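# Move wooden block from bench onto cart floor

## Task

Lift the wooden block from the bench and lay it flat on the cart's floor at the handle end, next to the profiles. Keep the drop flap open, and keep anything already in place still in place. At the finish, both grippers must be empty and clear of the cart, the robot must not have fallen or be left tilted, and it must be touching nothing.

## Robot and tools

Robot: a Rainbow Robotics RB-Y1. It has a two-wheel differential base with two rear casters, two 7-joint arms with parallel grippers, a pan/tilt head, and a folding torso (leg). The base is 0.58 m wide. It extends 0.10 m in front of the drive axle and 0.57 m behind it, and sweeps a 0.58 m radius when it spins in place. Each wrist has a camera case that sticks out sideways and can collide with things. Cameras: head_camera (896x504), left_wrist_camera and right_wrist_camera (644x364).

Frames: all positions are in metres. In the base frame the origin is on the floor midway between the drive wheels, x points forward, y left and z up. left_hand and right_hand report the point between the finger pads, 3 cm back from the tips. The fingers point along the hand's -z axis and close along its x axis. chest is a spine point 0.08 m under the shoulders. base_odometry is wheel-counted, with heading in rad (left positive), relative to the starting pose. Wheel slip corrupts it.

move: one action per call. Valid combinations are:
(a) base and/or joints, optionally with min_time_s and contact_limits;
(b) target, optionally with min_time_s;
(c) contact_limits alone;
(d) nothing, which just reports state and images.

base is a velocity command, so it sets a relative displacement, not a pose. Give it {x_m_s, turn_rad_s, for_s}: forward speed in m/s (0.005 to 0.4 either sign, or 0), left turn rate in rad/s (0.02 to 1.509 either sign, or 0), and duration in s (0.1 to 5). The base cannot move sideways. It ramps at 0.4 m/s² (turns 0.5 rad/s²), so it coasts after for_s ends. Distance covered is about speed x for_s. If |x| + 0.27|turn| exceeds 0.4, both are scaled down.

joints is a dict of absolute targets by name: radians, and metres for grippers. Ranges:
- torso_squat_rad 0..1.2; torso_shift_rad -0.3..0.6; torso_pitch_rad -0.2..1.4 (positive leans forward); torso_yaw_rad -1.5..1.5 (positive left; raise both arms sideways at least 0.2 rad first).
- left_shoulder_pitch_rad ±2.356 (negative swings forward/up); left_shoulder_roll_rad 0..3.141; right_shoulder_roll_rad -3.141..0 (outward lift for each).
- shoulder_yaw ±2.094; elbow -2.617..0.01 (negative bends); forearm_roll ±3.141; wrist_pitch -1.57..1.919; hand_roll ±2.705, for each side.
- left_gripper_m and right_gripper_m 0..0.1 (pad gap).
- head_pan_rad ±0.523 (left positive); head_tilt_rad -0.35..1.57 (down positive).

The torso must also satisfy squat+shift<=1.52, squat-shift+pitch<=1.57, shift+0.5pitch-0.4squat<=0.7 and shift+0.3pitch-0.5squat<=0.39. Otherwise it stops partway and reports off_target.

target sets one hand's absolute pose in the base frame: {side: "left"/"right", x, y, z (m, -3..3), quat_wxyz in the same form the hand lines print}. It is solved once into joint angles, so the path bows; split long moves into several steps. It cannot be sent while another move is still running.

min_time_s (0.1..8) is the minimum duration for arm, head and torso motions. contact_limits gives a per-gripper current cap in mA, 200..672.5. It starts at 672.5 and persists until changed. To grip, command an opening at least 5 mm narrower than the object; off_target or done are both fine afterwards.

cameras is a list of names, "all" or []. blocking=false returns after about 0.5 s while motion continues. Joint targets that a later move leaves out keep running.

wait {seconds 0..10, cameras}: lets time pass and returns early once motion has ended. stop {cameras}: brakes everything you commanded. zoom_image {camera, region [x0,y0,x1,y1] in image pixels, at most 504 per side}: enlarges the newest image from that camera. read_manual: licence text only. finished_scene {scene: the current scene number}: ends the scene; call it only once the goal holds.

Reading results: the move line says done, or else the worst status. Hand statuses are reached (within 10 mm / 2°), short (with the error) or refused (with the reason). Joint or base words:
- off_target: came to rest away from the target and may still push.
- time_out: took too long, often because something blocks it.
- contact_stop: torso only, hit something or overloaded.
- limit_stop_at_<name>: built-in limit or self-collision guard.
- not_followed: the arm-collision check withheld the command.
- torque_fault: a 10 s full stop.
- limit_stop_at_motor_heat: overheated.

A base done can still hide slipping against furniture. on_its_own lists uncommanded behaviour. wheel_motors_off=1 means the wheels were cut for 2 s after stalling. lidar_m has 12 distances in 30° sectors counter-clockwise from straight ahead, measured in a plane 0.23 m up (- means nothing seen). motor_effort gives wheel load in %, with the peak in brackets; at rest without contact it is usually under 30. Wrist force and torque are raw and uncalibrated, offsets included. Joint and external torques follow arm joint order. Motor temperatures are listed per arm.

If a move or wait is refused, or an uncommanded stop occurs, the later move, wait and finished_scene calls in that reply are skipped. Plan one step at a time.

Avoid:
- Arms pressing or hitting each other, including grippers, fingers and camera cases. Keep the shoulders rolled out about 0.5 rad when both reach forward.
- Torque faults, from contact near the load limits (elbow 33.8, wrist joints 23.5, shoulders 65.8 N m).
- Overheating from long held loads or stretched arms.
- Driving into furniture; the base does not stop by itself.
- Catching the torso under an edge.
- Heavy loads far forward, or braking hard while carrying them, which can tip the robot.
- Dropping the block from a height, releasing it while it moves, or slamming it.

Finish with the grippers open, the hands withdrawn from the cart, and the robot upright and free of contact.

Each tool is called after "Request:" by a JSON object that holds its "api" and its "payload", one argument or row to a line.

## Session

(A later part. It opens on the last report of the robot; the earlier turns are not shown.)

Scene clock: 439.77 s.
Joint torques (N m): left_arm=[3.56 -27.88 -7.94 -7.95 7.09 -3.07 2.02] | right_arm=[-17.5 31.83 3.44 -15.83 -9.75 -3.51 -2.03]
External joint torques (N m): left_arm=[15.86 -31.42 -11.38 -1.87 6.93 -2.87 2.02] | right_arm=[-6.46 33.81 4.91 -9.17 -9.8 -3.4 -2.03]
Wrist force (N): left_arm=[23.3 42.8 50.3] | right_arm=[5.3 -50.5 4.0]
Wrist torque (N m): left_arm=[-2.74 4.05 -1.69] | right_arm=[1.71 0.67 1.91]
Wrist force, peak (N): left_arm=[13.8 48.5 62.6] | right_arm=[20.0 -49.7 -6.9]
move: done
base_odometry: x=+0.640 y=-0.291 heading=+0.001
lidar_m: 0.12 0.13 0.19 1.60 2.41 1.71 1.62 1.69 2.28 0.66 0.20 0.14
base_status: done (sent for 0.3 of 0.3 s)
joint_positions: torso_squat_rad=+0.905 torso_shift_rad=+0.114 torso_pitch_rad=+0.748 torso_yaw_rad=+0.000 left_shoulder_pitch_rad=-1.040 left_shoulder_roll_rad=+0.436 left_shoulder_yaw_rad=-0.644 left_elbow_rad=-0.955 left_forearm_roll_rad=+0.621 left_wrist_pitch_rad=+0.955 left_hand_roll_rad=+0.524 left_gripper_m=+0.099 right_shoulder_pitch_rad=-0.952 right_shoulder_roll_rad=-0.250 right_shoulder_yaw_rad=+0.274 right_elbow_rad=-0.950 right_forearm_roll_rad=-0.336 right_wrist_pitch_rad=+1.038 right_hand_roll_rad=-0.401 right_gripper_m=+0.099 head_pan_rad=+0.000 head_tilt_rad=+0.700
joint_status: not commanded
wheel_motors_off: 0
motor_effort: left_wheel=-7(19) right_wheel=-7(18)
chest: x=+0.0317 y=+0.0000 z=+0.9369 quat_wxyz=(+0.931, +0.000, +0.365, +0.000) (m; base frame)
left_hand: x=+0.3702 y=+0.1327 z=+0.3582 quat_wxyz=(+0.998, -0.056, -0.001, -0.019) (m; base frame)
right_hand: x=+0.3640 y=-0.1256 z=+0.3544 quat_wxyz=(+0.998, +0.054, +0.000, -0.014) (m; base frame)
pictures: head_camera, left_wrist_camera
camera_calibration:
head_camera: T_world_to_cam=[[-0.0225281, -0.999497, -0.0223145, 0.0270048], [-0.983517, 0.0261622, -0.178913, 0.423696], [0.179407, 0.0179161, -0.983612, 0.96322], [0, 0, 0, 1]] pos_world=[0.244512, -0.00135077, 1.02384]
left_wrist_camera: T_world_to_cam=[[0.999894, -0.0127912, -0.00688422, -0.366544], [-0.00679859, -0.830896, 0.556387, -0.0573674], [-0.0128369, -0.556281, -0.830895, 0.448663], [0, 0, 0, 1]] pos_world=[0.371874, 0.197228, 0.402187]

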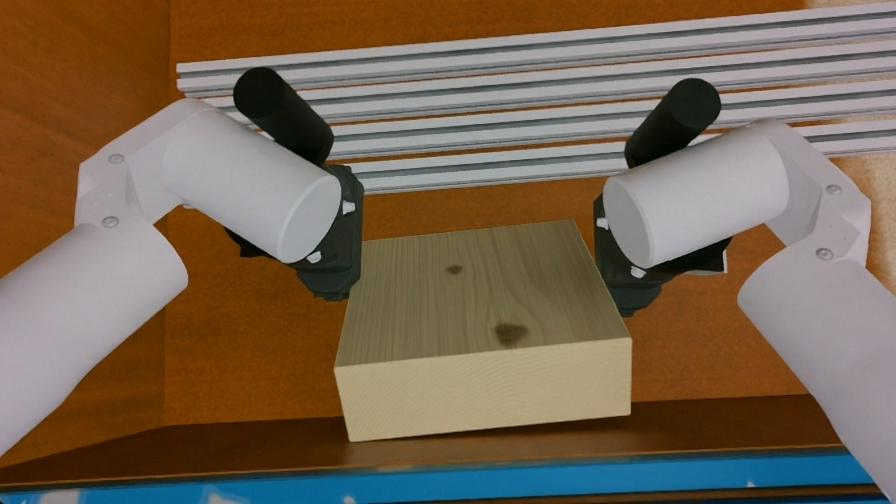

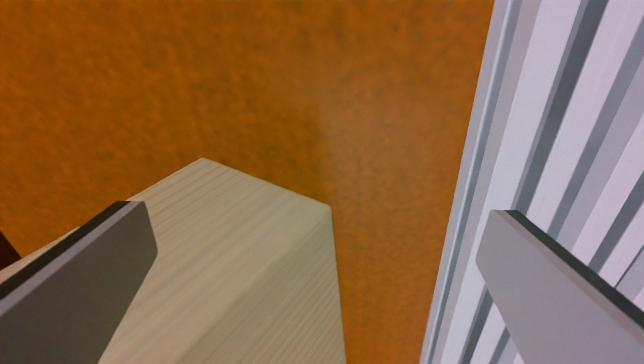

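Request:
{"api": "move", "payload": {
  "target": {"side":"right","x":0.376,"y":-0.1185,"z":0.352,"quat_wxyz":[0.998,0.06,-0.0007,-0.0125]},
  "min_time_s": 0.6
}}

Request:
{"api": "move", "payload": {
  "target": {"side":"left","x":0.378,"y":0.128,"z":0.352,"quat_wxyz":[0.998,-0.06,0.0012,-0.0205]},
  "min_time_s": 0.6
}}

Request:
{"api": "move", "payload": {
  "target": {"side":"right","x":0.38,"y":-0.1185,"z":0.345,"quat_wxyz":[0.998,0.06,-0.0007,-0.0125]},
  "min_time_s": 0.6,
  "cameras": ["head_camera","left_wrist_camera","right_wrist_camera"]
}}

Scene clock: 447.07 s.
Joint torques (N m): left_arm=[3.23 -27.92 -8.23 -8.24 7.17 -3.83 1.97] | right_arm=[-24.57 28.05 -0.52 -17.79 -8.58 -4.86 -1.97]
External joint torques (N m): left_arm=[15.53 -31.46 -11.67 -2.17 7 -3.63 1.97] | right_arm=[-12.68 30.2 0.85 -11.37 -8.62 -4.76 -1.97]
Wrist force (N): left_arm=[19.0 44.0 56.1] | right_arm=[-4.7 -48.7 2.8]
Wrist torque (N m): left_arm=[-2.82 4.12 -1.82] | right_arm=[1.65 0.31 2.08]
Wrist force, peak (N): left_arm=[18.9 44.0 56.9] | right_arm=[-14.8 -56.1 22.6]
move: done
base_odometry: x=+0.640 y=-0.291 heading=+0.001
lidar_m: 0.12 0.14 0.18 1.59 2.40 1.70 1.63 1.70 2.27 0.66 0.21 0.14
base_status: not commanded
joint_positions: torso_squat_rad=+0.905 torso_shift_rad=+0.114 torso_pitch_rad=+0.748 torso_yaw_rad=+0.000 left_shoulder_pitch_rad=-1.040 left_shoulder_roll_rad=+0.436 left_shoulder_yaw_rad=-0.644 left_elbow_rad=-0.955 left_forearm_roll_rad=+0.621 left_wrist_pitch_rad=+0.956 left_hand_roll_rad=+0.524 left_gripper_m=+0.099 right_shoulder_pitch_rad=-1.014 right_shoulder_roll_rad=-0.241 right_shoulder_yaw_rad=+0.262 right_elbow_rad=-0.843 right_forearm_roll_rad=-0.354 right_wrist_pitch_rad=+1.000 right_hand_roll_rad=-0.373 right_gripper_m=+0.099 head_pan_rad=+0.000 head_tilt_rad=+0.700
joint_status: all done
wheel_motors_off: 0
motor_effort: left_wheel=-6(8) right_wheel=-2(6)
chest: x=+0.0317 y=+0.0000 z=+0.9369 quat_wxyz=(+0.931, +0.000, +0.365, +0.000) (m; base frame)
left_hand: x=+0.3700 y=+0.1329 z=+0.3581 quat_wxyz=(+0.998, -0.056, -0.001, -0.019) (m; base frame)
right_hand: x=+0.3747 y=-0.1253 z=+0.3505 quat_wxyz=(+0.998, +0.054, +0.001, -0.013) (m; base frame)
right_hand_status: reached (checked arc, planned for 0.6 s): 7 mm and 0.7 deg off.
pictures: none

Scene clock: 448.00 s.
Joint torques (N m): left_arm=[-10.94 -24.3 0.81 -12.75 6.15 -7.28 2.03] | right_arm=[-21.59 27.66 0.54 -16.28 -8.22 -3.46 -1.93]
External joint torques (N m): left_arm=[2.07 -27.81 -2.32 -7 5.99 -7.1 2.03] | right_arm=[-9.69 29.81 1.91 -9.87 -8.27 -3.35 -1.93]
Wrist force (N): left_arm=[-0.5 44.2 42.0] | right_arm=[1.6 -45.2 2.4]
Wrist torque (N m): left_arm=[-2.01 3.30 -2.12] | right_arm=[1.51 0.46 1.83]
Wrist force, peak (N): left_arm=[3.4 57.0 60.6] | right_arm=[-2.9 -51.8 2.8]
move: done
base_odometry: x=+0.640 y=-0.291 heading=+0.001
lidar_m: 0.12 0.14 0.18 1.60 2.40 1.71 1.63 1.69 2.27 0.65 0.21 0.15
base_status: not commanded
joint_positions: torso_squat_rad=+0.905 torso_shift_rad=+0.114 torso_pitch_rad=+0.748 torso_yaw_rad=+0.000 left_shoulder_pitch_rad=-1.092 left_shoulder_roll_rad=+0.402 left_shoulder_yaw_rad=-0.633 left_elbow_rad=-0.833 left_forearm_roll_rad=+0.649 left_wrist_pitch_rad=+0.918 left_hand_roll_rad=+0.465 left_gripper_m=+0.099 right_shoulder_pitch_rad=-1.015 right_shoulder_roll_rad=-0.241 right_shoulder_yaw_rad=+0.262 right_elbow_rad=-0.844 right_forearm_roll_rad=-0.354 right_wrist_pitch_rad=+0.999 right_hand_roll_rad=-0.373 right_gripper_m=+0.099 head_pan_rad=+0.000 head_tilt_rad=+0.700
joint_status: all done
wheel_motors_off: 0
motor_effort: left_wheel=-1(6) right_wheel=-2(4)
chest: x=+0.0319 y=+0.0000 z=+0.9368 quat_wxyz=(+0.931, +0.000, +0.365, +0.000) (m; base frame)
left_hand: x=+0.3792 y=+0.1335 z=+0.3517 quat_wxyz=(+0.998, -0.055, +0.001, -0.019) (m; base frame)
left_hand_status: reached (checked arc, planned for 0.6 s): 6 mm and 0.5 deg off.
right_hand: x=+0.3751 y=-0.1250 z=+0.3505 quat_wxyz=(+0.998, +0.055, +0.000, -0.013) (m; base frame)
pictures: none

Scene clock: 448.93 s.
Joint torques (N m): left_arm=[-12.11 -23.81 0.36 -13.49 6.14 -7.52 2.16] | right_arm=[-21.6 27.91 -0.42 -15.65 -7.46 -5.34 -1.87]
External joint torques (N m): left_arm=[0.9 -27.32 -2.76 -7.74 5.97 -7.33 2.16] | right_arm=[-9.19 30.12 0.8 -9.54 -7.5 -5.23 -1.87]
Wrist force (N): left_arm=[0.6 42.4 39.6] | right_arm=[-7.5 -46.1 16.3]
Wrist torque (N m): left_arm=[-1.76 3.19 -2.00] | right_arm=[1.90 0.80 2.07]
Wrist force, peak (N): left_arm=[-0.1 45.3 41.4] | right_arm=[-10.6 -53.4 22.0]
move: done
base_odometry: x=+0.640 y=-0.291 heading=+0.001
lidar_m: 0.13 0.14 0.19 1.60 2.41 1.69 1.63 1.70 2.28 0.65 0.21 0.13
base_status: not commanded
joint_positions: torso_squat_rad=+0.905 torso_shift_rad=+0.114 torso_pitch_rad=+0.748 torso_yaw_rad=+0.000 left_shoulder_pitch_rad=-1.091 left_shoulder_roll_rad=+0.402 left_shoulder_yaw_rad=-0.633 left_elbow_rad=-0.833 left_forearm_roll_rad=+0.649 left_wrist_pitch_rad=+0.918 left_hand_roll_rad=+0.465 left_gripper_m=+0.099 right_shoulder_pitch_rad=-1.062 right_shoulder_roll_rad=-0.229 right_shoulder_yaw_rad=+0.253 right_elbow_rad=-0.739 right_forearm_roll_rad=-0.367 right_wrist_pitch_rad=+0.947 right_hand_roll_rad=-0.346 right_gripper_m=+0.099 head_pan_rad=+0.000 head_tilt_rad=+0.700
joint_status: all done
wheel_motors_off: 0
motor_effort: left_wheel=+1(1) right_wheel=+0(3)
chest: x=+0.0318 y=+0.0000 z=+0.9368 quat_wxyz=(+0.931, +0.000, +0.365, +0.000) (m; base frame)
left_hand: x=+0.3789 y=+0.1335 z=+0.3517 quat_wxyz=(+0.998, -0.055, +0.001, -0.019) (m; base frame)
right_hand: x=+0.3793 y=-0.1250 z=+0.3439 quat_wxyz=(+0.998, +0.055, +0.000, -0.013) (m; base frame)
right_hand_status: reached (checked arc, planned for 0.6 s): 7 mm and 0.6 deg off.
pictures: head_camera, left_wrist_camera, right_wrist_camera
camera_calibration:
head_camera: T_world_to_cam=[[-0.0224398, -0.9995, -0.0222879, 0.0269535], [-0.983592, 0.0260633, -0.178513, 0.423368], [0.179004, 0.0179164, -0.983685, 0.963181], [0, 0, 0, 1]] pos_world=[0.244613, -0.00135106, 1.02364]
left_wrist_camera: T_world_to_cam=[[0.999852, -0.0130438, -0.0112068, -0.373697], [-0.00463713, -0.832035, 0.554704, -0.0531511], [-0.0165598, -0.55457, -0.831972, 0.445439], [0, 0, 0, 1]] pos_world=[0.380772, 0.197929, 0.395888]
right_wrist_camera: T_world_to_cam=[[-0.999615, 0.00087956, -0.0277238, 0.387548], [-0.0158788, 0.801373, 0.597954, -0.0723894], [0.0227431, 0.598164, -0.801051, 0.413849], [0, 0, 0, 1]] pos_world=[0.376837, -0.189879, 0.385544]

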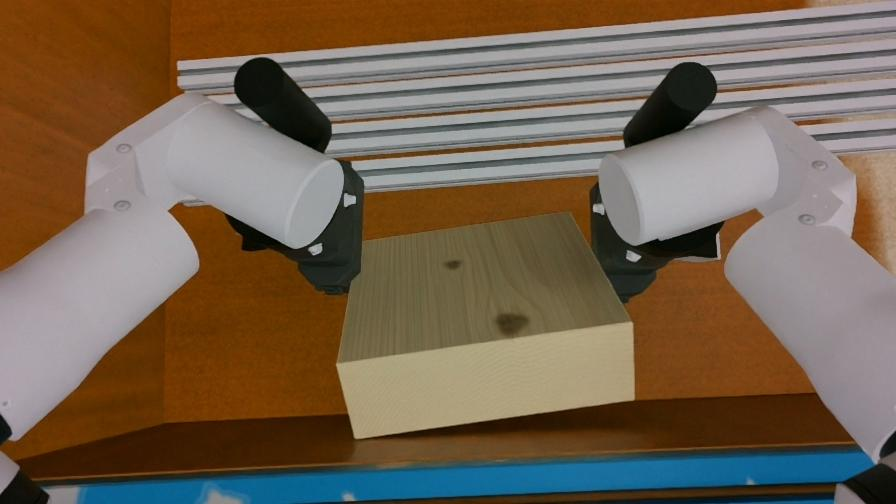

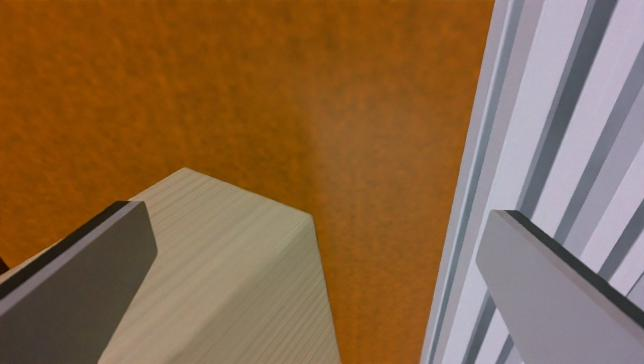

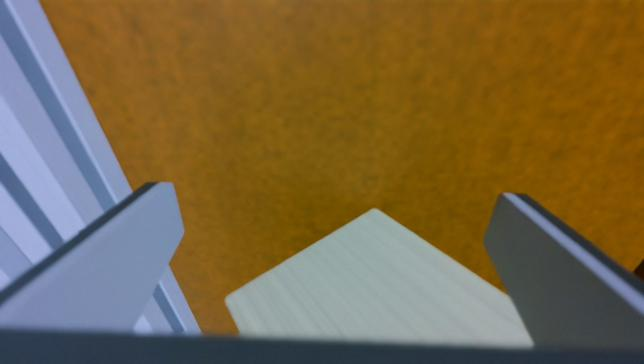

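Request:
{"api": "move", "payload": {
  "target": {"side":"left","x":0.378,"y":0.127,"z":0.359,"quat_wxyz":[0.998,-0.06,0.0012,-0.0205]},
  "min_time_s": 0.6
}}

Request:
{"api": "move", "payload": {
  "target": {"side":"right","x":0.382,"y":-0.1165,"z":0.349,"quat_wxyz":[0.998,0.06,-0.0007,-0.0125]},
  "min_time_s": 0.6
}}

Request:
{"api": "move", "payload": {
  "target": {"side":"left","x":0.388,"y":0.127,"z":0.36,"quat_wxyz":[0.998,-0.06,0.0012,-0.0205]},
  "min_time_s": 0.6
}}

Request:
{"api": "move", "payload": {
  "target": {"side":"right","x":0.392,"y":-0.1165,"z":0.351,"quat_wxyz":[0.998,0.06,-0.0007,-0.0125]},
  "min_time_s": 0.6,
  "cameras": ["head_camera","left_wrist_camera","right_wrist_camera"]
}}

Scene clock: 453.50 s.
Joint torques (N m): left_arm=[-17.36 -23.09 2.38 -19.78 9.78 -2.41 2.1] | right_arm=[-21.48 27.94 -0.61 -15.24 -7.61 -4.2 -2]
External joint torques (N m): left_arm=[-4.47 -26.67 -0.92 -13.87 9.61 -2.23 2.1] | right_arm=[-9.11 30.14 0.6 -9.14 -7.65 -4.1 -2]
Wrist force (N): left_arm=[10.2 39.2 -21.6] | right_arm=[-3.3 -42.3 13.3]
Wrist torque (N m): left_arm=[0.26 -0.27 -1.80] | right_arm=[1.74 0.76 1.79]
Wrist force, peak (N): left_arm=[0.8 43.7 40.1] | right_arm=[-7.4 -48.0 18.0]
move: done
base_odometry: x=+0.640 y=-0.291 heading=+0.001
lidar_m: 0.13 0.12 0.18 1.61 2.39 1.71 1.63 1.70 2.27 0.64 0.21 0.13
base_status: not commanded
joint_positions: torso_squat_rad=+0.905 torso_shift_rad=+0.115 torso_pitch_rad=+0.750 torso_yaw_rad=+0.000 left_shoulder_pitch_rad=-1.080 left_shoulder_roll_rad=+0.419 left_shoulder_yaw_rad=-0.636 left_elbow_rad=-0.885 left_forearm_roll_rad=+0.643 left_wrist_pitch_rad=+0.949 left_hand_roll_rad=+0.488 left_gripper_m=+0.099 right_shoulder_pitch_rad=-1.062 right_shoulder_roll_rad=-0.229 right_shoulder_yaw_rad=+0.253 right_elbow_rad=-0.739 right_forearm_roll_rad=-0.367 right_wrist_pitch_rad=+0.947 right_hand_roll_rad=-0.346 right_gripper_m=+0.099 head_pan_rad=+0.000 head_tilt_rad=+0.700
joint_status: all done
wheel_motors_off: 0
motor_effort: left_wheel=-1(1) right_wheel=+2(3)
chest: x=+0.0324 y=+0.0000 z=+0.9365 quat_wxyz=(+0.931, +0.000, +0.366, +0.000) (m; base frame)
left_hand: x=+0.3783 y=+0.1330 z=+0.3564 quat_wxyz=(+0.998, -0.055, +0.003, -0.020) (m; base frame)
left_hand_status: reached (checked arc, planned for 0.6 s): 7 mm and 0.6 deg off.
right_hand: x=+0.3791 y=-0.1252 z=+0.3432 quat_wxyz=(+0.998, +0.055, +0.001, -0.014) (m; base frame)
pictures: none

Scene clock: 454.43 s.
Joint torques (N m): left_arm=[-18.41 -24.73 2.6 -19.8 9.62 -3.85 2.2] | right_arm=[-22.49 29.54 2.14 -18.9 -9.32 -1.8 -2.29]
External joint torques (N m): left_arm=[-5.54 -28.31 -0.7 -13.89 9.45 -3.67 2.2] | right_arm=[-10.05 31.72 3.4 -12.69 -9.36 -1.7 -2.29]
Wrist force (N): left_arm=[7.0 45.9 -11.4] | right_arm=[4.8 -46.8 -14.6]
Wrist torque (N m): left_arm=[-1.04 0.29 -2.24] | right_arm=[1.03 -0.18 2.02]
Wrist force, peak (N): left_arm=[6.8 47.5 -12.6] | right_arm=[6.0 -49.1 -15.0]
move: done
base_odometry: x=+0.640 y=-0.291 heading=+0.001
lidar_m: 0.13 0.13 0.19 1.59 2.40 1.70 1.64 1.70 2.28 0.64 0.19 0.14
base_status: not commanded
joint_positions: torso_squat_rad=+0.905 torso_shift_rad=+0.115 torso_pitch_rad=+0.750 torso_yaw_rad=+0.000 left_shoulder_pitch_rad=-1.079 left_shoulder_roll_rad=+0.419 left_shoulder_yaw_rad=-0.636 left_elbow_rad=-0.885 left_forearm_roll_rad=+0.643 left_wrist_pitch_rad=+0.949 left_hand_roll_rad=+0.488 left_gripper_m=+0.099 right_shoulder_pitch_rad=-1.060 right_shoulder_roll_rad=-0.231 right_shoulder_yaw_rad=+0.255 right_elbow_rad=-0.763 right_forearm_roll_rad=-0.363 right_wrist_pitch_rad=+0.967 right_hand_roll_rad=-0.355 right_gripper_m=+0.099 head_pan_rad=+0.000 head_tilt_rad=+0.700
joint_status: all done
wheel_motors_off: 0
motor_effort: left_wheel=-1(2) right_wheel=-2(3)
chest: x=+0.0327 y=+0.0000 z=+0.9364 quat_wxyz=(+0.930, +0.000, +0.366, +0.000) (m; base frame)
left_hand: x=+0.3780 y=+0.1335 z=+0.3560 quat_wxyz=(+0.998, -0.055, +0.004, -0.020) (m; base frame)
right_hand: x=+0.3815 y=-0.1236 z=+0.3467 quat_wxyz=(+0.998, +0.055, +0.001, -0.014) (m; base frame)
right_hand_status: reached (checked arc, planned for 0.6 s): 7 mm and 0.7 deg off.
pictures: none

Scene clock: 455.37 s.
Joint torques (N m): left_arm=[-21.28 -24.91 5.59 -19.25 9.76 -4.3 2.01] | right_arm=[-23.63 28.62 1.55 -18.38 -8.66 -2.61 -2.21]
External joint torques (N m): left_arm=[-7.93 -28.62 2.29 -13.39 9.59 -4.12 2.01] | right_arm=[-11.2 30.8 2.8 -12.17 -8.7 -2.51 -2.21]
Wrist force (N): left_arm=[5.5 46.1 -12.4] | right_arm=[-0.1 -43.4 -13.6]
Wrist torque (N m): left_arm=[-0.74 0.00 -2.19] | right_arm=[1.00 -0.29 1.90]
Wrist force, peak (N): left_arm=[3.0 47.7 -12.0] | right_arm=[4.4 -47.7 -15.2]
move: done
base_odometry: x=+0.640 y=-0.291 heading=+0.001
lidar_m: 0.12 0.14 0.18 1.61 2.41 1.70 1.63 1.70 2.27 0.65 0.20 0.14
base_status: not commanded
joint_positions: torso_squat_rad=+0.905 torso_shift_rad=+0.115 torso_pitch_rad=+0.750 torso_yaw_rad=+0.000 left_shoulder_pitch_rad=-1.105 left_shoulder_roll_rad=+0.415 left_shoulder_yaw_rad=-0.630 left_elbow_rad=-0.856 left_forearm_roll_rad=+0.654 left_wrist_pitch_rad=+0.950 left_hand_roll_rad=+0.471 left_gripper_m=+0.099 right_shoulder_pitch_rad=-1.060 right_shoulder_roll_rad=-0.231 right_shoulder_yaw_rad=+0.255 right_elbow_rad=-0.763 right_forearm_roll_rad=-0.364 right_wrist_pitch_rad=+0.967 right_hand_roll_rad=-0.355 right_gripper_m=+0.099 head_pan_rad=+0.000 head_tilt_rad=+0.700
joint_status: all done
wheel_motors_off: 0
motor_effort: left_wheel=-1(2) right_wheel=+1(2)
chest: x=+0.0327 y=+0.0000 z=+0.9364 quat_wxyz=(+0.930, +0.000, +0.366, +0.000) (m; base frame)
left_hand: x=+0.3875 y=+0.1338 z=+0.3591 quat_wxyz=(+0.998, -0.054, +0.001, -0.019) (m; base frame)
left_hand_status: reached (checked arc, planned for 0.6 s): 7 mm and 0.7 deg off.
right_hand: x=+0.3812 y=-0.1233 z=+0.3466 quat_wxyz=(+0.998, +0.055, +0.001, -0.014) (m; base frame)
pictures: none

Scene clock: 456.30 s.
Joint torques (N m): left_arm=[-20.66 -25.8 5.02 -20.06 9.95 -3.96 2.1] | right_arm=[-27.32 25.84 -2.34 -17.62 -8.88 -2.86 -1.7]
External joint torques (N m): left_arm=[-7.31 -29.52 1.72 -14.2 9.78 -3.78 2.1] | right_arm=[-14.34 28.18 -1.1 -11.45 -8.92 -2.76 -1.7]
Wrist force (N): left_arm=[7.3 48.7 -11.9] | right_arm=[0.0 -43.9 -12.3]
Wrist torque (N m): left_arm=[-0.92 0.04 -2.32] | right_arm=[1.02 -0.27 1.77]
Wrist force, peak (N): left_arm=[7.2 50.5 -12.1] | right_arm=[0.5 -44.2 -13.0]
move: done
base_odometry: x=+0.640 y=-0.291 heading=+0.001
lidar_m: 0.13 0.14 0.20 1.60 2.40 1.71 1.62 1.70 2.28 0.65 0.21 0.14
base_status: not commanded
joint_positions: torso_squat_rad=+0.905 torso_shift_rad=+0.115 torso_pitch_rad=+0.750 torso_yaw_rad=+0.000 left_shoulder_pitch_rad=-1.105 left_shoulder_roll_rad=+0.415 left_shoulder_yaw_rad=-0.629 left_elbow_rad=-0.856 left_forearm_roll_rad=+0.654 left_wrist_pitch_rad=+0.950 left_hand_roll_rad=+0.471 left_gripper_m=+0.099 right_shoulder_pitch_rad=-1.094 right_shoulder_roll_rad=-0.231 right_shoulder_yaw_rad=+0.249 right_elbow_rad=-0.725 right_forearm_roll_rad=-0.374 right_wrist_pitch_rad=+0.963 right_hand_roll_rad=-0.344 right_gripper_m=+0.099 head_pan_rad=+0.000 head_tilt_rad=+0.700
joint_status: all done
wheel_motors_off: 0
motor_effort: left_wheel=+0(1) right_wheel=+1(2)
chest: x=+0.0327 y=+0.0000 z=+0.9363 quat_wxyz=(+0.930, +0.000, +0.366, +0.000) (m; base frame)
left_hand: x=+0.3876 y=+0.1340 z=+0.3591 quat_wxyz=(+0.998, -0.054, +0.001, -0.019) (m; base frame)
right_hand: x=+0.3902 y=-0.1230 z=+0.3497 quat_wxyz=(+0.998, +0.055, +0.000, -0.014) (m; base frame)
right_hand_status: reached (checked arc, planned for 0.6 s): 7 mm and 0.6 deg off.
pictures: head_camera, left_wrist_camera, right_wrist_camera
camera_calibration:
head_camera: T_world_to_cam=[[-0.0225047, -0.999502, -0.0221415, 0.0269249], [-0.983986, 0.0260615, -0.17633, 0.422157], [0.176819, 0.0178187, -0.984082, 0.963046], [0, 0, 0, 1]] pos_world=[0.245717, -0.00125082, 1.02275]
left_wrist_camera: T_world_to_cam=[[0.99984, -0.0129401, -0.01238, -0.381949], [-0.00394813, -0.833561, 0.552413, -0.0561156], [-0.0174678, -0.552276, -0.833479, 0.452579], [0, 0, 0, 1]] pos_world=[0.389571, 0.19823, 0.403486]
right_wrist_camera: T_world_to_cam=[[-0.999624, 0.00100104, -0.027388, 0.398596], [-0.0155789, 0.801418, 0.597902, -0.0773738], [0.0225477, 0.598104, -0.801101, 0.417133], [0, 0, 0, 1]] pos_world=[0.387836, -0.187879, 0.391345]

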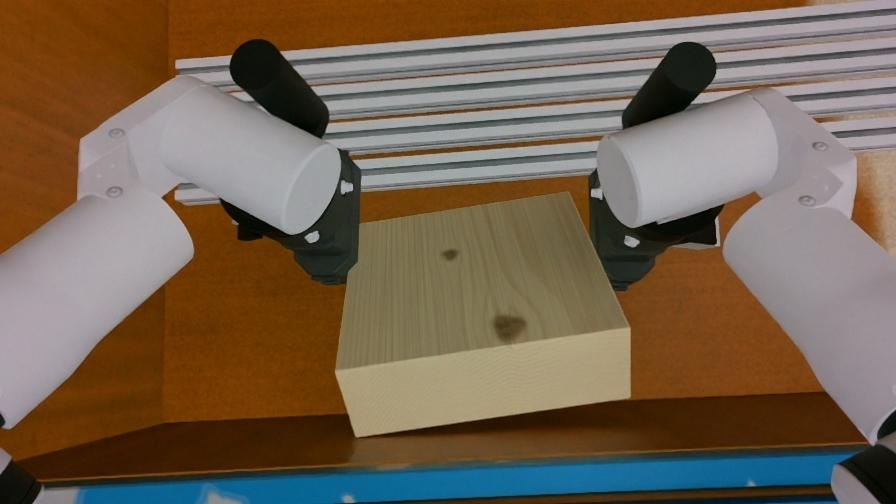

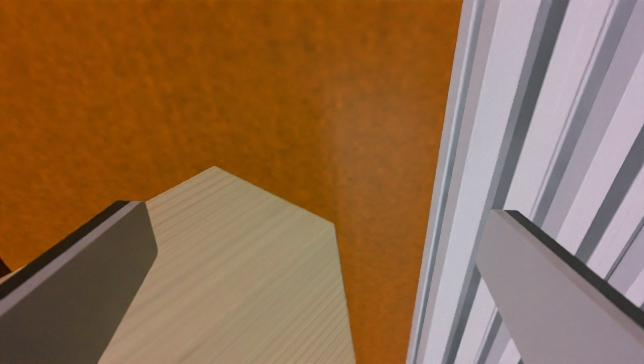

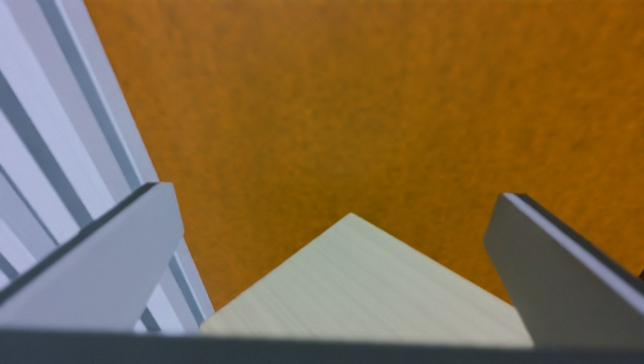

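Request:
{"api": "move", "payload": {
  "target": {"side":"right","x":0.392,"y":-0.1135,"z":0.353,"quat_wxyz":[0.9975,0.0604,-0.0307,-0.0107]},
  "min_time_s": 0.6
}}

Request:
{"api": "move", "payload": {
  "target": {"side":"left","x":0.39,"y":0.127,"z":0.358,"quat_wxyz":[0.9975,-0.0594,-0.0288,-0.0223]},
  "min_time_s": 0.6,
  "cameras": ["head_camera"]
}}

Request:
{"api": "move", "payload": {
  "target": {"side":"right","x":0.392,"y":-0.1135,"z":0.353,"quat_wxyz":[0.9963,0.0607,-0.0606,-0.0089]},
  "min_time_s": 0.6
}}

Request:
{"api": "move", "payload": {
  "target": {"side":"left","x":0.39,"y":0.127,"z":0.357,"quat_wxyz":[0.9963,-0.0587,-0.0587,-0.0241]},
  "min_time_s": 0.6,
  "cameras": ["head_camera","left_wrist_camera","right_wrist_camera"]
}}

Scene clock: 463.47 s.
Joint torques (N m): left_arm=[-21.42 -28.47 5.04 -21.74 10.73 -4.66 2.35] | right_arm=[-24.08 33.11 3.17 -20.43 -9.65 -3.43 -2.37]
External joint torques (N m): left_arm=[-8.07 -32.2 1.74 -15.89 10.57 -4.48 2.35] | right_arm=[-11.91 35.17 4.52 -13.92 -9.74 -3.21 -2.38]
Wrist force (N): left_arm=[5.4 50.6 -12.0] | right_arm=[1.4 -49.0 -13.9]
Wrist torque (N m): left_arm=[-0.96 0.02 -2.36] | right_arm=[1.21 -0.25 2.12]
Wrist force, peak (N): left_arm=[3.9 56.3 -10.2] | right_arm=[4.8 -54.3 -13.3]
move: done
base_odometry: x=+0.640 y=-0.291 heading=+0.001
lidar_m: 0.12 0.13 0.17 1.61 2.39 1.70 1.63 1.71 2.27 0.65 0.20 0.14
base_status: not commanded
joint_positions: torso_squat_rad=+0.905 torso_shift_rad=+0.115 torso_pitch_rad=+0.750 torso_yaw_rad=+0.000 left_shoulder_pitch_rad=-1.105 left_shoulder_roll_rad=+0.416 left_shoulder_yaw_rad=-0.629 left_elbow_rad=-0.855 left_forearm_roll_rad=+0.654 left_wrist_pitch_rad=+0.950 left_hand_roll_rad=+0.471 left_gripper_m=+0.099 right_shoulder_pitch_rad=-1.027 right_shoulder_roll_rad=-0.236 right_shoulder_yaw_rad=+0.266 right_elbow_rad=-0.834 right_forearm_roll_rad=-0.325 right_wrist_pitch_rad=+0.945 right_hand_roll_rad=-0.389 right_gripper_m=+0.099 head_pan_rad=+0.000 head_tilt_rad=+0.700
joint_status: all done
wheel_motors_off: 0
motor_effort: left_wheel=-1(2) right_wheel=+0(2)
chest: x=+0.0327 y=+0.0000 z=+0.9363 quat_wxyz=(+0.930, +0.000, +0.366, +0.000) (m; base frame)
left_hand: x=+0.3875 y=+0.1346 z=+0.3589 quat_wxyz=(+0.998, -0.054, +0.002, -0.019) (m; base frame)
right_hand: x=+0.3912 y=-0.1214 z=+0.3513 quat_wxyz=(+0.998, +0.054, -0.029, -0.012) (m; base frame)
right_hand_status: reached (checked arc, planned for 0.6 s): 8 mm and 0.7 deg off.
pictures: none

Scene clock: 464.40 s.
Joint torques (N m): left_arm=[-18.02 -29.03 0.99 -19.96 8.63 -8.07 3.06] | right_arm=[-24.46 32.52 2.79 -20.46 -9.99 -3.6 -2.2]
External joint torques (N m): left_arm=[-5.19 -32.69 -2.41 -13.96 8.52 -7.79 3.07] | right_arm=[-12.27 34.58 4.14 -13.94 -10.07 -3.38 -2.2]
Wrist force (N): left_arm=[-1.4 52.9 23.4] | right_arm=[1.2 -50.1 -14.1]
Wrist torque (N m): left_arm=[-1.75 1.97 -2.69] | right_arm=[1.15 -0.30 2.18]
Wrist force, peak (N): left_arm=[-2.1 53.4 26.7] | right_arm=[0.8 -53.9 -12.6]
move: done
base_odometry: x=+0.640 y=-0.291 heading=+0.001
lidar_m: 0.13 0.14 0.19 1.59 2.40 1.70 1.63 1.69 2.27 0.65 0.21 0.14
base_status: not commanded
joint_positions: torso_squat_rad=+0.905 torso_shift_rad=+0.115 torso_pitch_rad=+0.750 torso_yaw_rad=+0.000 left_shoulder_pitch_rad=-1.069 left_shoulder_roll_rad=+0.427 left_shoulder_yaw_rad=-0.641 left_elbow_rad=-0.908 left_forearm_roll_rad=+0.598 left_wrist_pitch_rad=+0.901 left_hand_roll_rad=+0.518 left_gripper_m=+0.099 right_shoulder_pitch_rad=-1.027 right_shoulder_roll_rad=-0.236 right_shoulder_yaw_rad=+0.266 right_elbow_rad=-0.834 right_forearm_roll_rad=-0.325 right_wrist_pitch_rad=+0.945 right_hand_roll_rad=-0.389 right_gripper_m=+0.099 head_pan_rad=+0.000 head_tilt_rad=+0.700
joint_status: all done
wheel_motors_off: 0
motor_effort: left_wheel=-1(2) right_wheel=-1(4)
chest: x=+0.0325 y=+0.0000 z=+0.9365 quat_wxyz=(+0.931, +0.000, +0.366, +0.000) (m; base frame)
left_hand: x=+0.3904 y=+0.1345 z=+0.3573 quat_wxyz=(+0.998, -0.053, -0.028, -0.021) (m; base frame)
left_hand_status: reached (checked arc, planned for 0.6 s): 8 mm and 0.7 deg off.
right_hand: x=+0.3912 y=-0.1213 z=+0.3515 quat_wxyz=(+0.998, +0.054, -0.029, -0.012) (m; base frame)
pictures: head_camera
camera_calibration:
head_camera: T_world_to_cam=[[-0.0223789, -0.999502, -0.0222361, 0.0269901], [-0.983898, 0.0259636, -0.176833, 0.422407], [0.177323, 0.0179207, -0.98399, 0.963175], [0, 0, 0, 1]] pos_world=[0.245417, -0.00125137, 1.02305]

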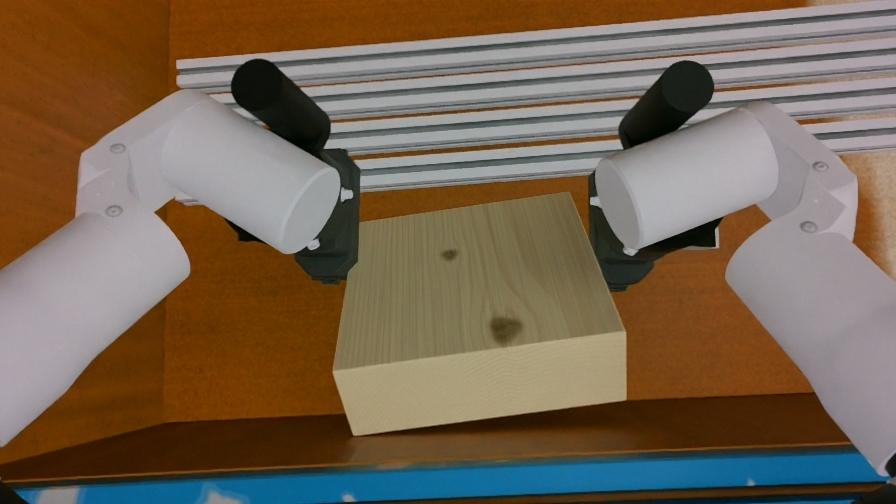

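Scene clock: 465.33 s.
Joint torques (N m): left_arm=[-18.02 -26.19 0.75 -18.72 8.14 -7.04 2.63] | right_arm=[-24.96 34.82 4.67 -21.99 -9.58 -5.05 -2.61]
External joint torques (N m): left_arm=[-5.17 -29.83 -2.64 -12.71 8.02 -6.75 2.64] | right_arm=[-13.58 36.67 6.07 -15.26 -9.72 -4.73 -2.62]
Wrist force (N): left_arm=[1.0 46.6 13.6] | right_arm=[-3.0 -54.1 -6.4]
Wrist torque (N m): left_arm=[-1.35 1.58 -2.30] | right_arm=[1.52 -0.02 2.45]
Wrist force, peak (N): left_arm=[-2.3 53.3 23.0] | right_arm=[-0.6 -59.2 -6.1]
move: done
base_odometry: x=+0.640 y=-0.291 heading=+0.001
lidar_m: 0.13 0.14 0.19 1.59 2.38 1.72 1.62 1.70 2.27 0.65 0.20 0.14
base_status: not commanded
joint_positions: torso_squat_rad=+0.905 torso_shift_rad=+0.115 torso_pitch_rad=+0.750 torso_yaw_rad=+0.000 left_shoulder_pitch_rad=-1.069 left_shoulder_roll_rad=+0.426 left_shoulder_yaw_rad=-0.641 left_elbow_rad=-0.908 left_forearm_roll_rad=+0.598 left_wrist_pitch_rad=+0.901 left_hand_roll_rad=+0.518 left_gripper_m=+0.099 right_shoulder_pitch_rad=-0.969 right_shoulder_roll_rad=-0.239 right_shoulder_yaw_rad=+0.279 right_elbow_rad=-0.910 right_forearm_roll_rad=-0.278 right_wrist_pitch_rad=+0.905 right_hand_roll_rad=-0.422 right_gripper_m=+0.099 head_pan_rad=+0.000 head_tilt_rad=+0.700
joint_status: all done
wheel_motors_off: 0
motor_effort: left_wheel=-1(1) right_wheel=+1(3)
chest: x=+0.0325 y=+0.0000 z=+0.9365 quat_wxyz=(+0.931, +0.000, +0.366, +0.000) (m; base frame)
left_hand: x=+0.3904 y=+0.1338 z=+0.3574 quat_wxyz=(+0.998, -0.054, -0.028, -0.021) (m; base frame)
right_hand: x=+0.3909 y=-0.1220 z=+0.3510 quat_wxyz=(+0.997, +0.054, -0.059, -0.010) (m; base frame)
right_hand_status: reached (checked arc, planned for 0.6 s): 9 mm and 0.8 deg off.
pictures: none

Scene clock: 466.27 s.
Joint torques (N m): left_arm=[-10.13 -29.66 -3.76 -14.63 6.61 -9.64 2.89] | right_arm=[-25.05 34.98 5.05 -21.97 -9.87 -4.5 -2.55]
External joint torques (N m): left_arm=[2.1 -33.22 -7.25 -8.43 6.56 -9.25 2.9] | right_arm=[-13.64 36.83 6.45 -15.23 -10 -4.17 -2.56]
Wrist force (N): left_arm=[2.0 51.9 59.8] | right_arm=[0.0 -53.4 -14.1]
Wrist torque (N m): left_arm=[-2.60 4.08 -2.56] | right_arm=[1.31 -0.29 2.34]
Wrist force, peak (N): left_arm=[-1.1 55.8 63.7] | right_arm=[-1.3 -55.4 -15.0]
move: done
base_odometry: x=+0.640 y=-0.291 heading=+0.001
lidar_m: 0.13 0.13 0.19 1.60 2.41 1.70 1.63 1.69 2.28 0.65 0.20 0.14
base_status: not commanded
joint_positions: torso_squat_rad=+0.905 torso_shift_rad=+0.115 torso_pitch_rad=+0.749 torso_yaw_rad=+0.000 left_shoulder_pitch_rad=-1.027 left_shoulder_roll_rad=+0.439 left_shoulder_yaw_rad=-0.651 left_elbow_rad=-0.970 left_forearm_roll_rad=+0.527 left_wrist_pitch_rad=+0.857 left_hand_roll_rad=+0.575 left_gripper_m=+0.099 right_shoulder_pitch_rad=-0.969 right_shoulder_roll_rad=-0.239 right_shoulder_yaw_rad=+0.279 right_elbow_rad=-0.910 right_forearm_roll_rad=-0.278 right_wrist_pitch_rad=+0.905 right_hand_roll_rad=-0.422 right_gripper_m=+0.099 head_pan_rad=+0.000 head_tilt_rad=+0.700
joint_status: all done
wheel_motors_off: 0
motor_effort: left_wheel=+2(2) right_wheel=-1(3)
chest: x=+0.0320 y=+0.0000 z=+0.9367 quat_wxyz=(+0.931, +0.000, +0.366, +0.000) (m; base frame)
left_hand: x=+0.3920 y=+0.1339 z=+0.3575 quat_wxyz=(+0.997, -0.053, -0.060, -0.023) (m; base frame)
left_hand_status: reached (checked arc, planned for 0.6 s): 7 mm and 0.7 deg off.
right_hand: x=+0.3911 y=-0.1218 z=+0.3516 quat_wxyz=(+0.997, +0.054, -0.059, -0.010) (m; base frame)
pictures: head_camera, left_wrist_camera, right_wrist_camera
camera_calibration:
head_camera: T_world_to_cam=[[-0.022318, -0.999499, -0.0224583, 0.0270996], [-0.983701, 0.0259632, -0.177929, 0.423058], [0.178423, 0.0181212, -0.983787, 0.963179], [0, 0, 0, 1]] pos_world=[0.244914, -0.00135188, 1.02345]
left_wrist_camera: T_world_to_cam=[[0.99384, -0.013763, 0.109963, -0.427599], [-0.0722053, -0.833151, 0.548312, -0.0270881], [0.0840692, -0.552874, -0.829013, 0.41001], [0, 0, 0, 1]] pos_world=[0.38854, 0.198231, 0.401777]
right_wrist_camera: T_world_to_cam=[[-0.989225, 0.000310048, -0.146404, 0.437207], [-0.0869999, 0.803039, 0.589542, -0.0483346], [0.117751, 0.595927, -0.794359, 0.37802], [0, 0, 0, 1]] pos_world=[0.383778, -0.186593, 0.392788]

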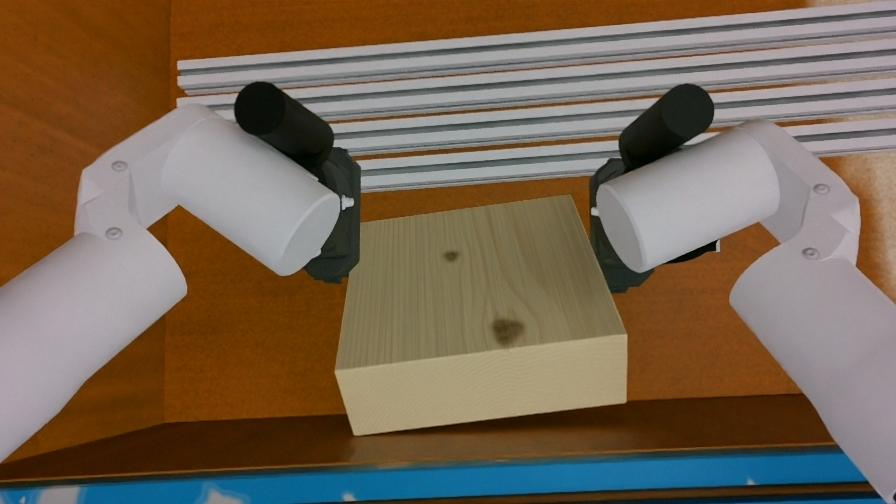

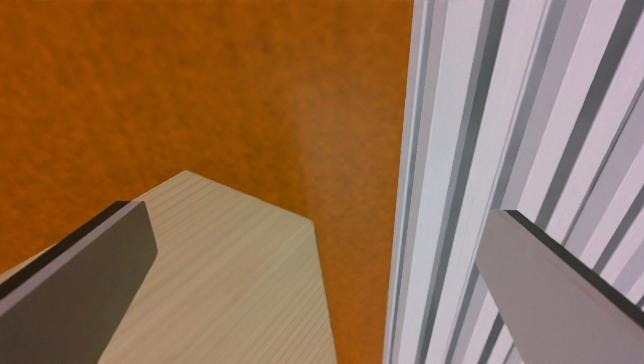

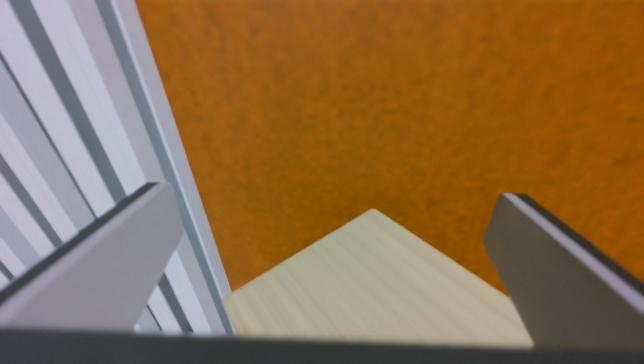

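Request:
{"api": "move", "payload": {
  "target": {"side":"left","x":0.39,"y":0.126,"z":0.366,"quat_wxyz":[0.9963,-0.0587,-0.0587,-0.0241]},
  "min_time_s": 0.6
}}

Request:
{"api": "move", "payload": {
  "target": {"side":"left","x":0.415,"y":0.126,"z":0.367,"quat_wxyz":[0.9963,-0.0587,-0.0587,-0.0241]},
  "min_time_s": 1,
  "cameras": ["head_camera","left_wrist_camera","right_wrist_camera"]
}}

Scene clock: 470.17 s.
Joint torques (N m): left_arm=[-14.24 -31.21 -1.91 -23.39 12.04 -3.89 2.71] | right_arm=[-25.43 32.44 4.06 -20.6 -8.96 -4.18 -2.34]
External joint torques (N m): left_arm=[-2.18 -34.86 -5.59 -17 12 -3.5 2.71] | right_arm=[-14.06 34.27 5.45 -13.88 -9.09 -3.86 -2.35]
Wrist force (N): left_arm=[16.7 51.5 -20.8] | right_arm=[-0.6 -47.8 -11.6]
Wrist torque (N m): left_arm=[-0.18 -0.47 -2.35] | right_arm=[1.25 -0.18 2.09]
Wrist force, peak (N): left_arm=[2.3 52.6 60.0] | right_arm=[-0.6 -53.5 -15.0]
move: done
base_odometry: x=+0.640 y=-0.291 heading=+0.001
lidar_m: 0.13 0.13 0.19 1.60 2.41 1.70 1.62 1.70 2.27 0.64 0.21 0.13
base_status: not commanded
joint_positions: torso_squat_rad=+0.905 torso_shift_rad=+0.115 torso_pitch_rad=+0.750 torso_yaw_rad=+0.000 left_shoulder_pitch_rad=-1.012 left_shoulder_roll_rad=+0.459 left_shoulder_yaw_rad=-0.651 left_elbow_rad=-1.034 left_forearm_roll_rad=+0.517 left_wrist_pitch_rad=+0.895 left_hand_roll_rad=+0.599 left_gripper_m=+0.099 right_shoulder_pitch_rad=-0.969 right_shoulder_roll_rad=-0.239 right_shoulder_yaw_rad=+0.279 right_elbow_rad=-0.910 right_forearm_roll_rad=-0.278 right_wrist_pitch_rad=+0.905 right_hand_roll_rad=-0.422 right_gripper_m=+0.099 head_pan_rad=+0.000 head_tilt_rad=+0.700
joint_status: all done
wheel_motors_off: 0
motor_effort: left_wheel=-3(3) right_wheel=-2(4)
chest: x=+0.0327 y=+0.0000 z=+0.9364 quat_wxyz=(+0.930, +0.000, +0.366, +0.000) (m; base frame)
left_hand: x=+0.3911 y=+0.1337 z=+0.3641 quat_wxyz=(+0.997, -0.052, -0.058, -0.023) (m; base frame)
left_hand_status: reached (checked arc, planned for 0.6 s): 8 mm and 0.8 deg off.
right_hand: x=+0.3907 y=-0.1215 z=+0.3508 quat_wxyz=(+0.997, +0.054, -0.059, -0.010) (m; base frame)
pictures: none

Scene clock: 471.50 s.
Joint torques (N m): left_arm=[-22.7 -27.21 4.74 -21.87 9.47 -5.96 2.43] | right_arm=[-21.56 31.05 3.5 -18.4 -8.88 -3.13 -1.96]
External joint torques (N m): left_arm=[-9.24 -31.06 1.2 -15.73 9.42 -5.57 2.44] | right_arm=[-10.17 32.87 4.89 -11.67 -9.01 -2.8 -1.97]
Wrist force (N): left_arm=[2.7 51.4 -11.3] | right_arm=[4.1 -48.3 -11.6]
Wrist torque (N m): left_arm=[-1.22 0.04 -2.53] | right_arm=[1.14 -0.10 1.91]
Wrist force, peak (N): left_arm=[5.9 61.1 -17.7] | right_arm=[-2.4 -57.6 -7.0]
move: done
base_odometry: x=+0.640 y=-0.291 heading=+0.001
lidar_m: 0.13 0.14 0.18 1.60 2.40 1.70 1.62 1.70 2.26 0.65 0.21 0.14
base_status: not commanded
joint_positions: torso_squat_rad=+0.905 torso_shift_rad=+0.115 torso_pitch_rad=+0.750 torso_yaw_rad=+0.000 left_shoulder_pitch_rad=-1.093 left_shoulder_roll_rad=+0.431 left_shoulder_yaw_rad=-0.634 left_elbow_rad=-0.908 left_forearm_roll_rad=+0.568 left_wrist_pitch_rad=+0.874 left_hand_roll_rad=+0.530 left_gripper_m=+0.099 right_shoulder_pitch_rad=-0.970 right_shoulder_roll_rad=-0.238 right_shoulder_yaw_rad=+0.280 right_elbow_rad=-0.910 right_forearm_roll_rad=-0.278 right_wrist_pitch_rad=+0.905 right_hand_roll_rad=-0.422 right_gripper_m=+0.099 head_pan_rad=+0.000 head_tilt_rad=+0.700
joint_status: all done
wheel_motors_off: 0
motor_effort: left_wheel=-2(3) right_wheel=-2(4)
chest: x=+0.0327 y=+0.0000 z=+0.9363 quat_wxyz=(+0.930, +0.000, +0.366, +0.000) (m; base frame)
left_hand: x=+0.4143 y=+0.1335 z=+0.3657 quat_wxyz=(+0.997, -0.052, -0.058, -0.023) (m; base frame)
left_hand_status: reached (checked arc, planned for 1.0 s): 8 mm and 0.8 deg off.
right_hand: x=+0.3913 y=-0.1208 z=+0.3511 quat_wxyz=(+0.997, +0.055, -0.059, -0.010) (m; base frame)
pictures: head_camera, left_wrist_camera, right_wrist_camera
camera_calibration:
head_camera: T_world_to_cam=[[-0.0225047, -0.999502, -0.0221415, 0.0269249], [-0.983986, 0.0260615, -0.17633, 0.422157], [0.176819, 0.0178187, -0.984082, 0.963046], [0, 0, 0, 1]] pos_world=[0.245717, -0.00125082, 1.02275]
left_wrist_camera: T_world_to_cam=[[0.994169, -0.0136929, 0.10696, -0.449796], [-0.0703225, -0.834288, 0.546825, -0.0303697], [0.0817481, -0.551158, -0.830387, 0.415902], [0, 0, 0, 1]] pos_world=[0.411039, 0.197732, 0.410077]
right_wrist_camera: T_world_to_cam=[[-0.989279, 0.0000321031, -0.146039, 0.437141], [-0.0871937, 0.802068, 0.590833, -0.0493836], [0.117152, 0.597232, -0.793467, 0.377043], [0, 0, 0, 1]] pos_world=[0.383977, -0.185587, 0.392188]

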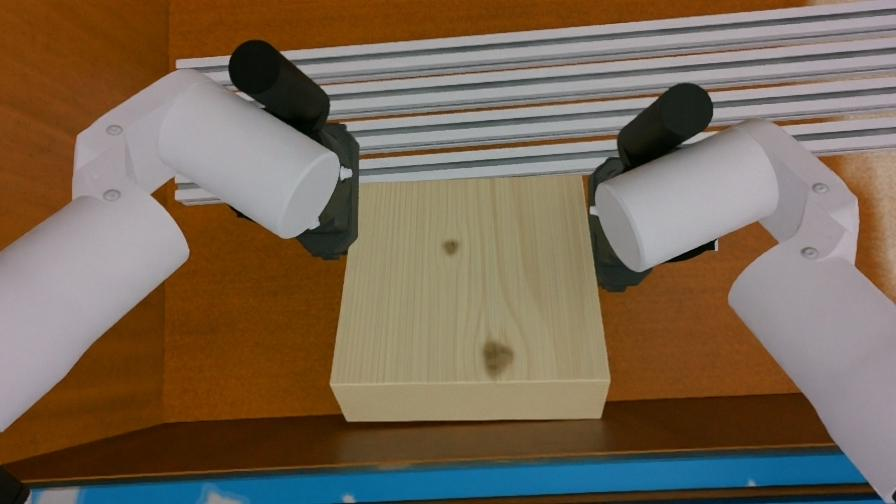

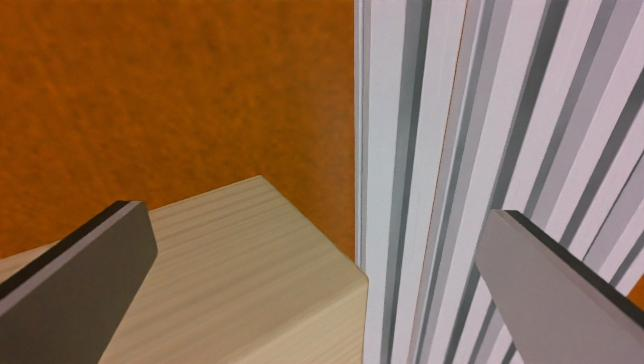

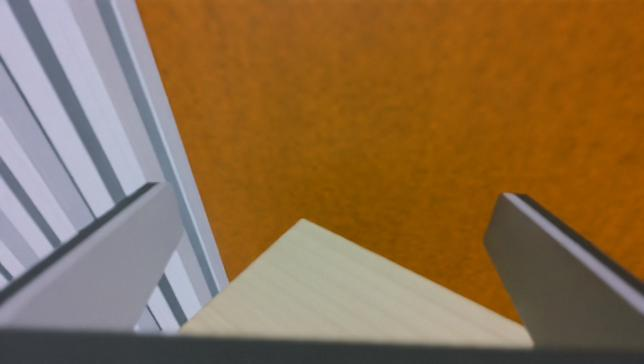

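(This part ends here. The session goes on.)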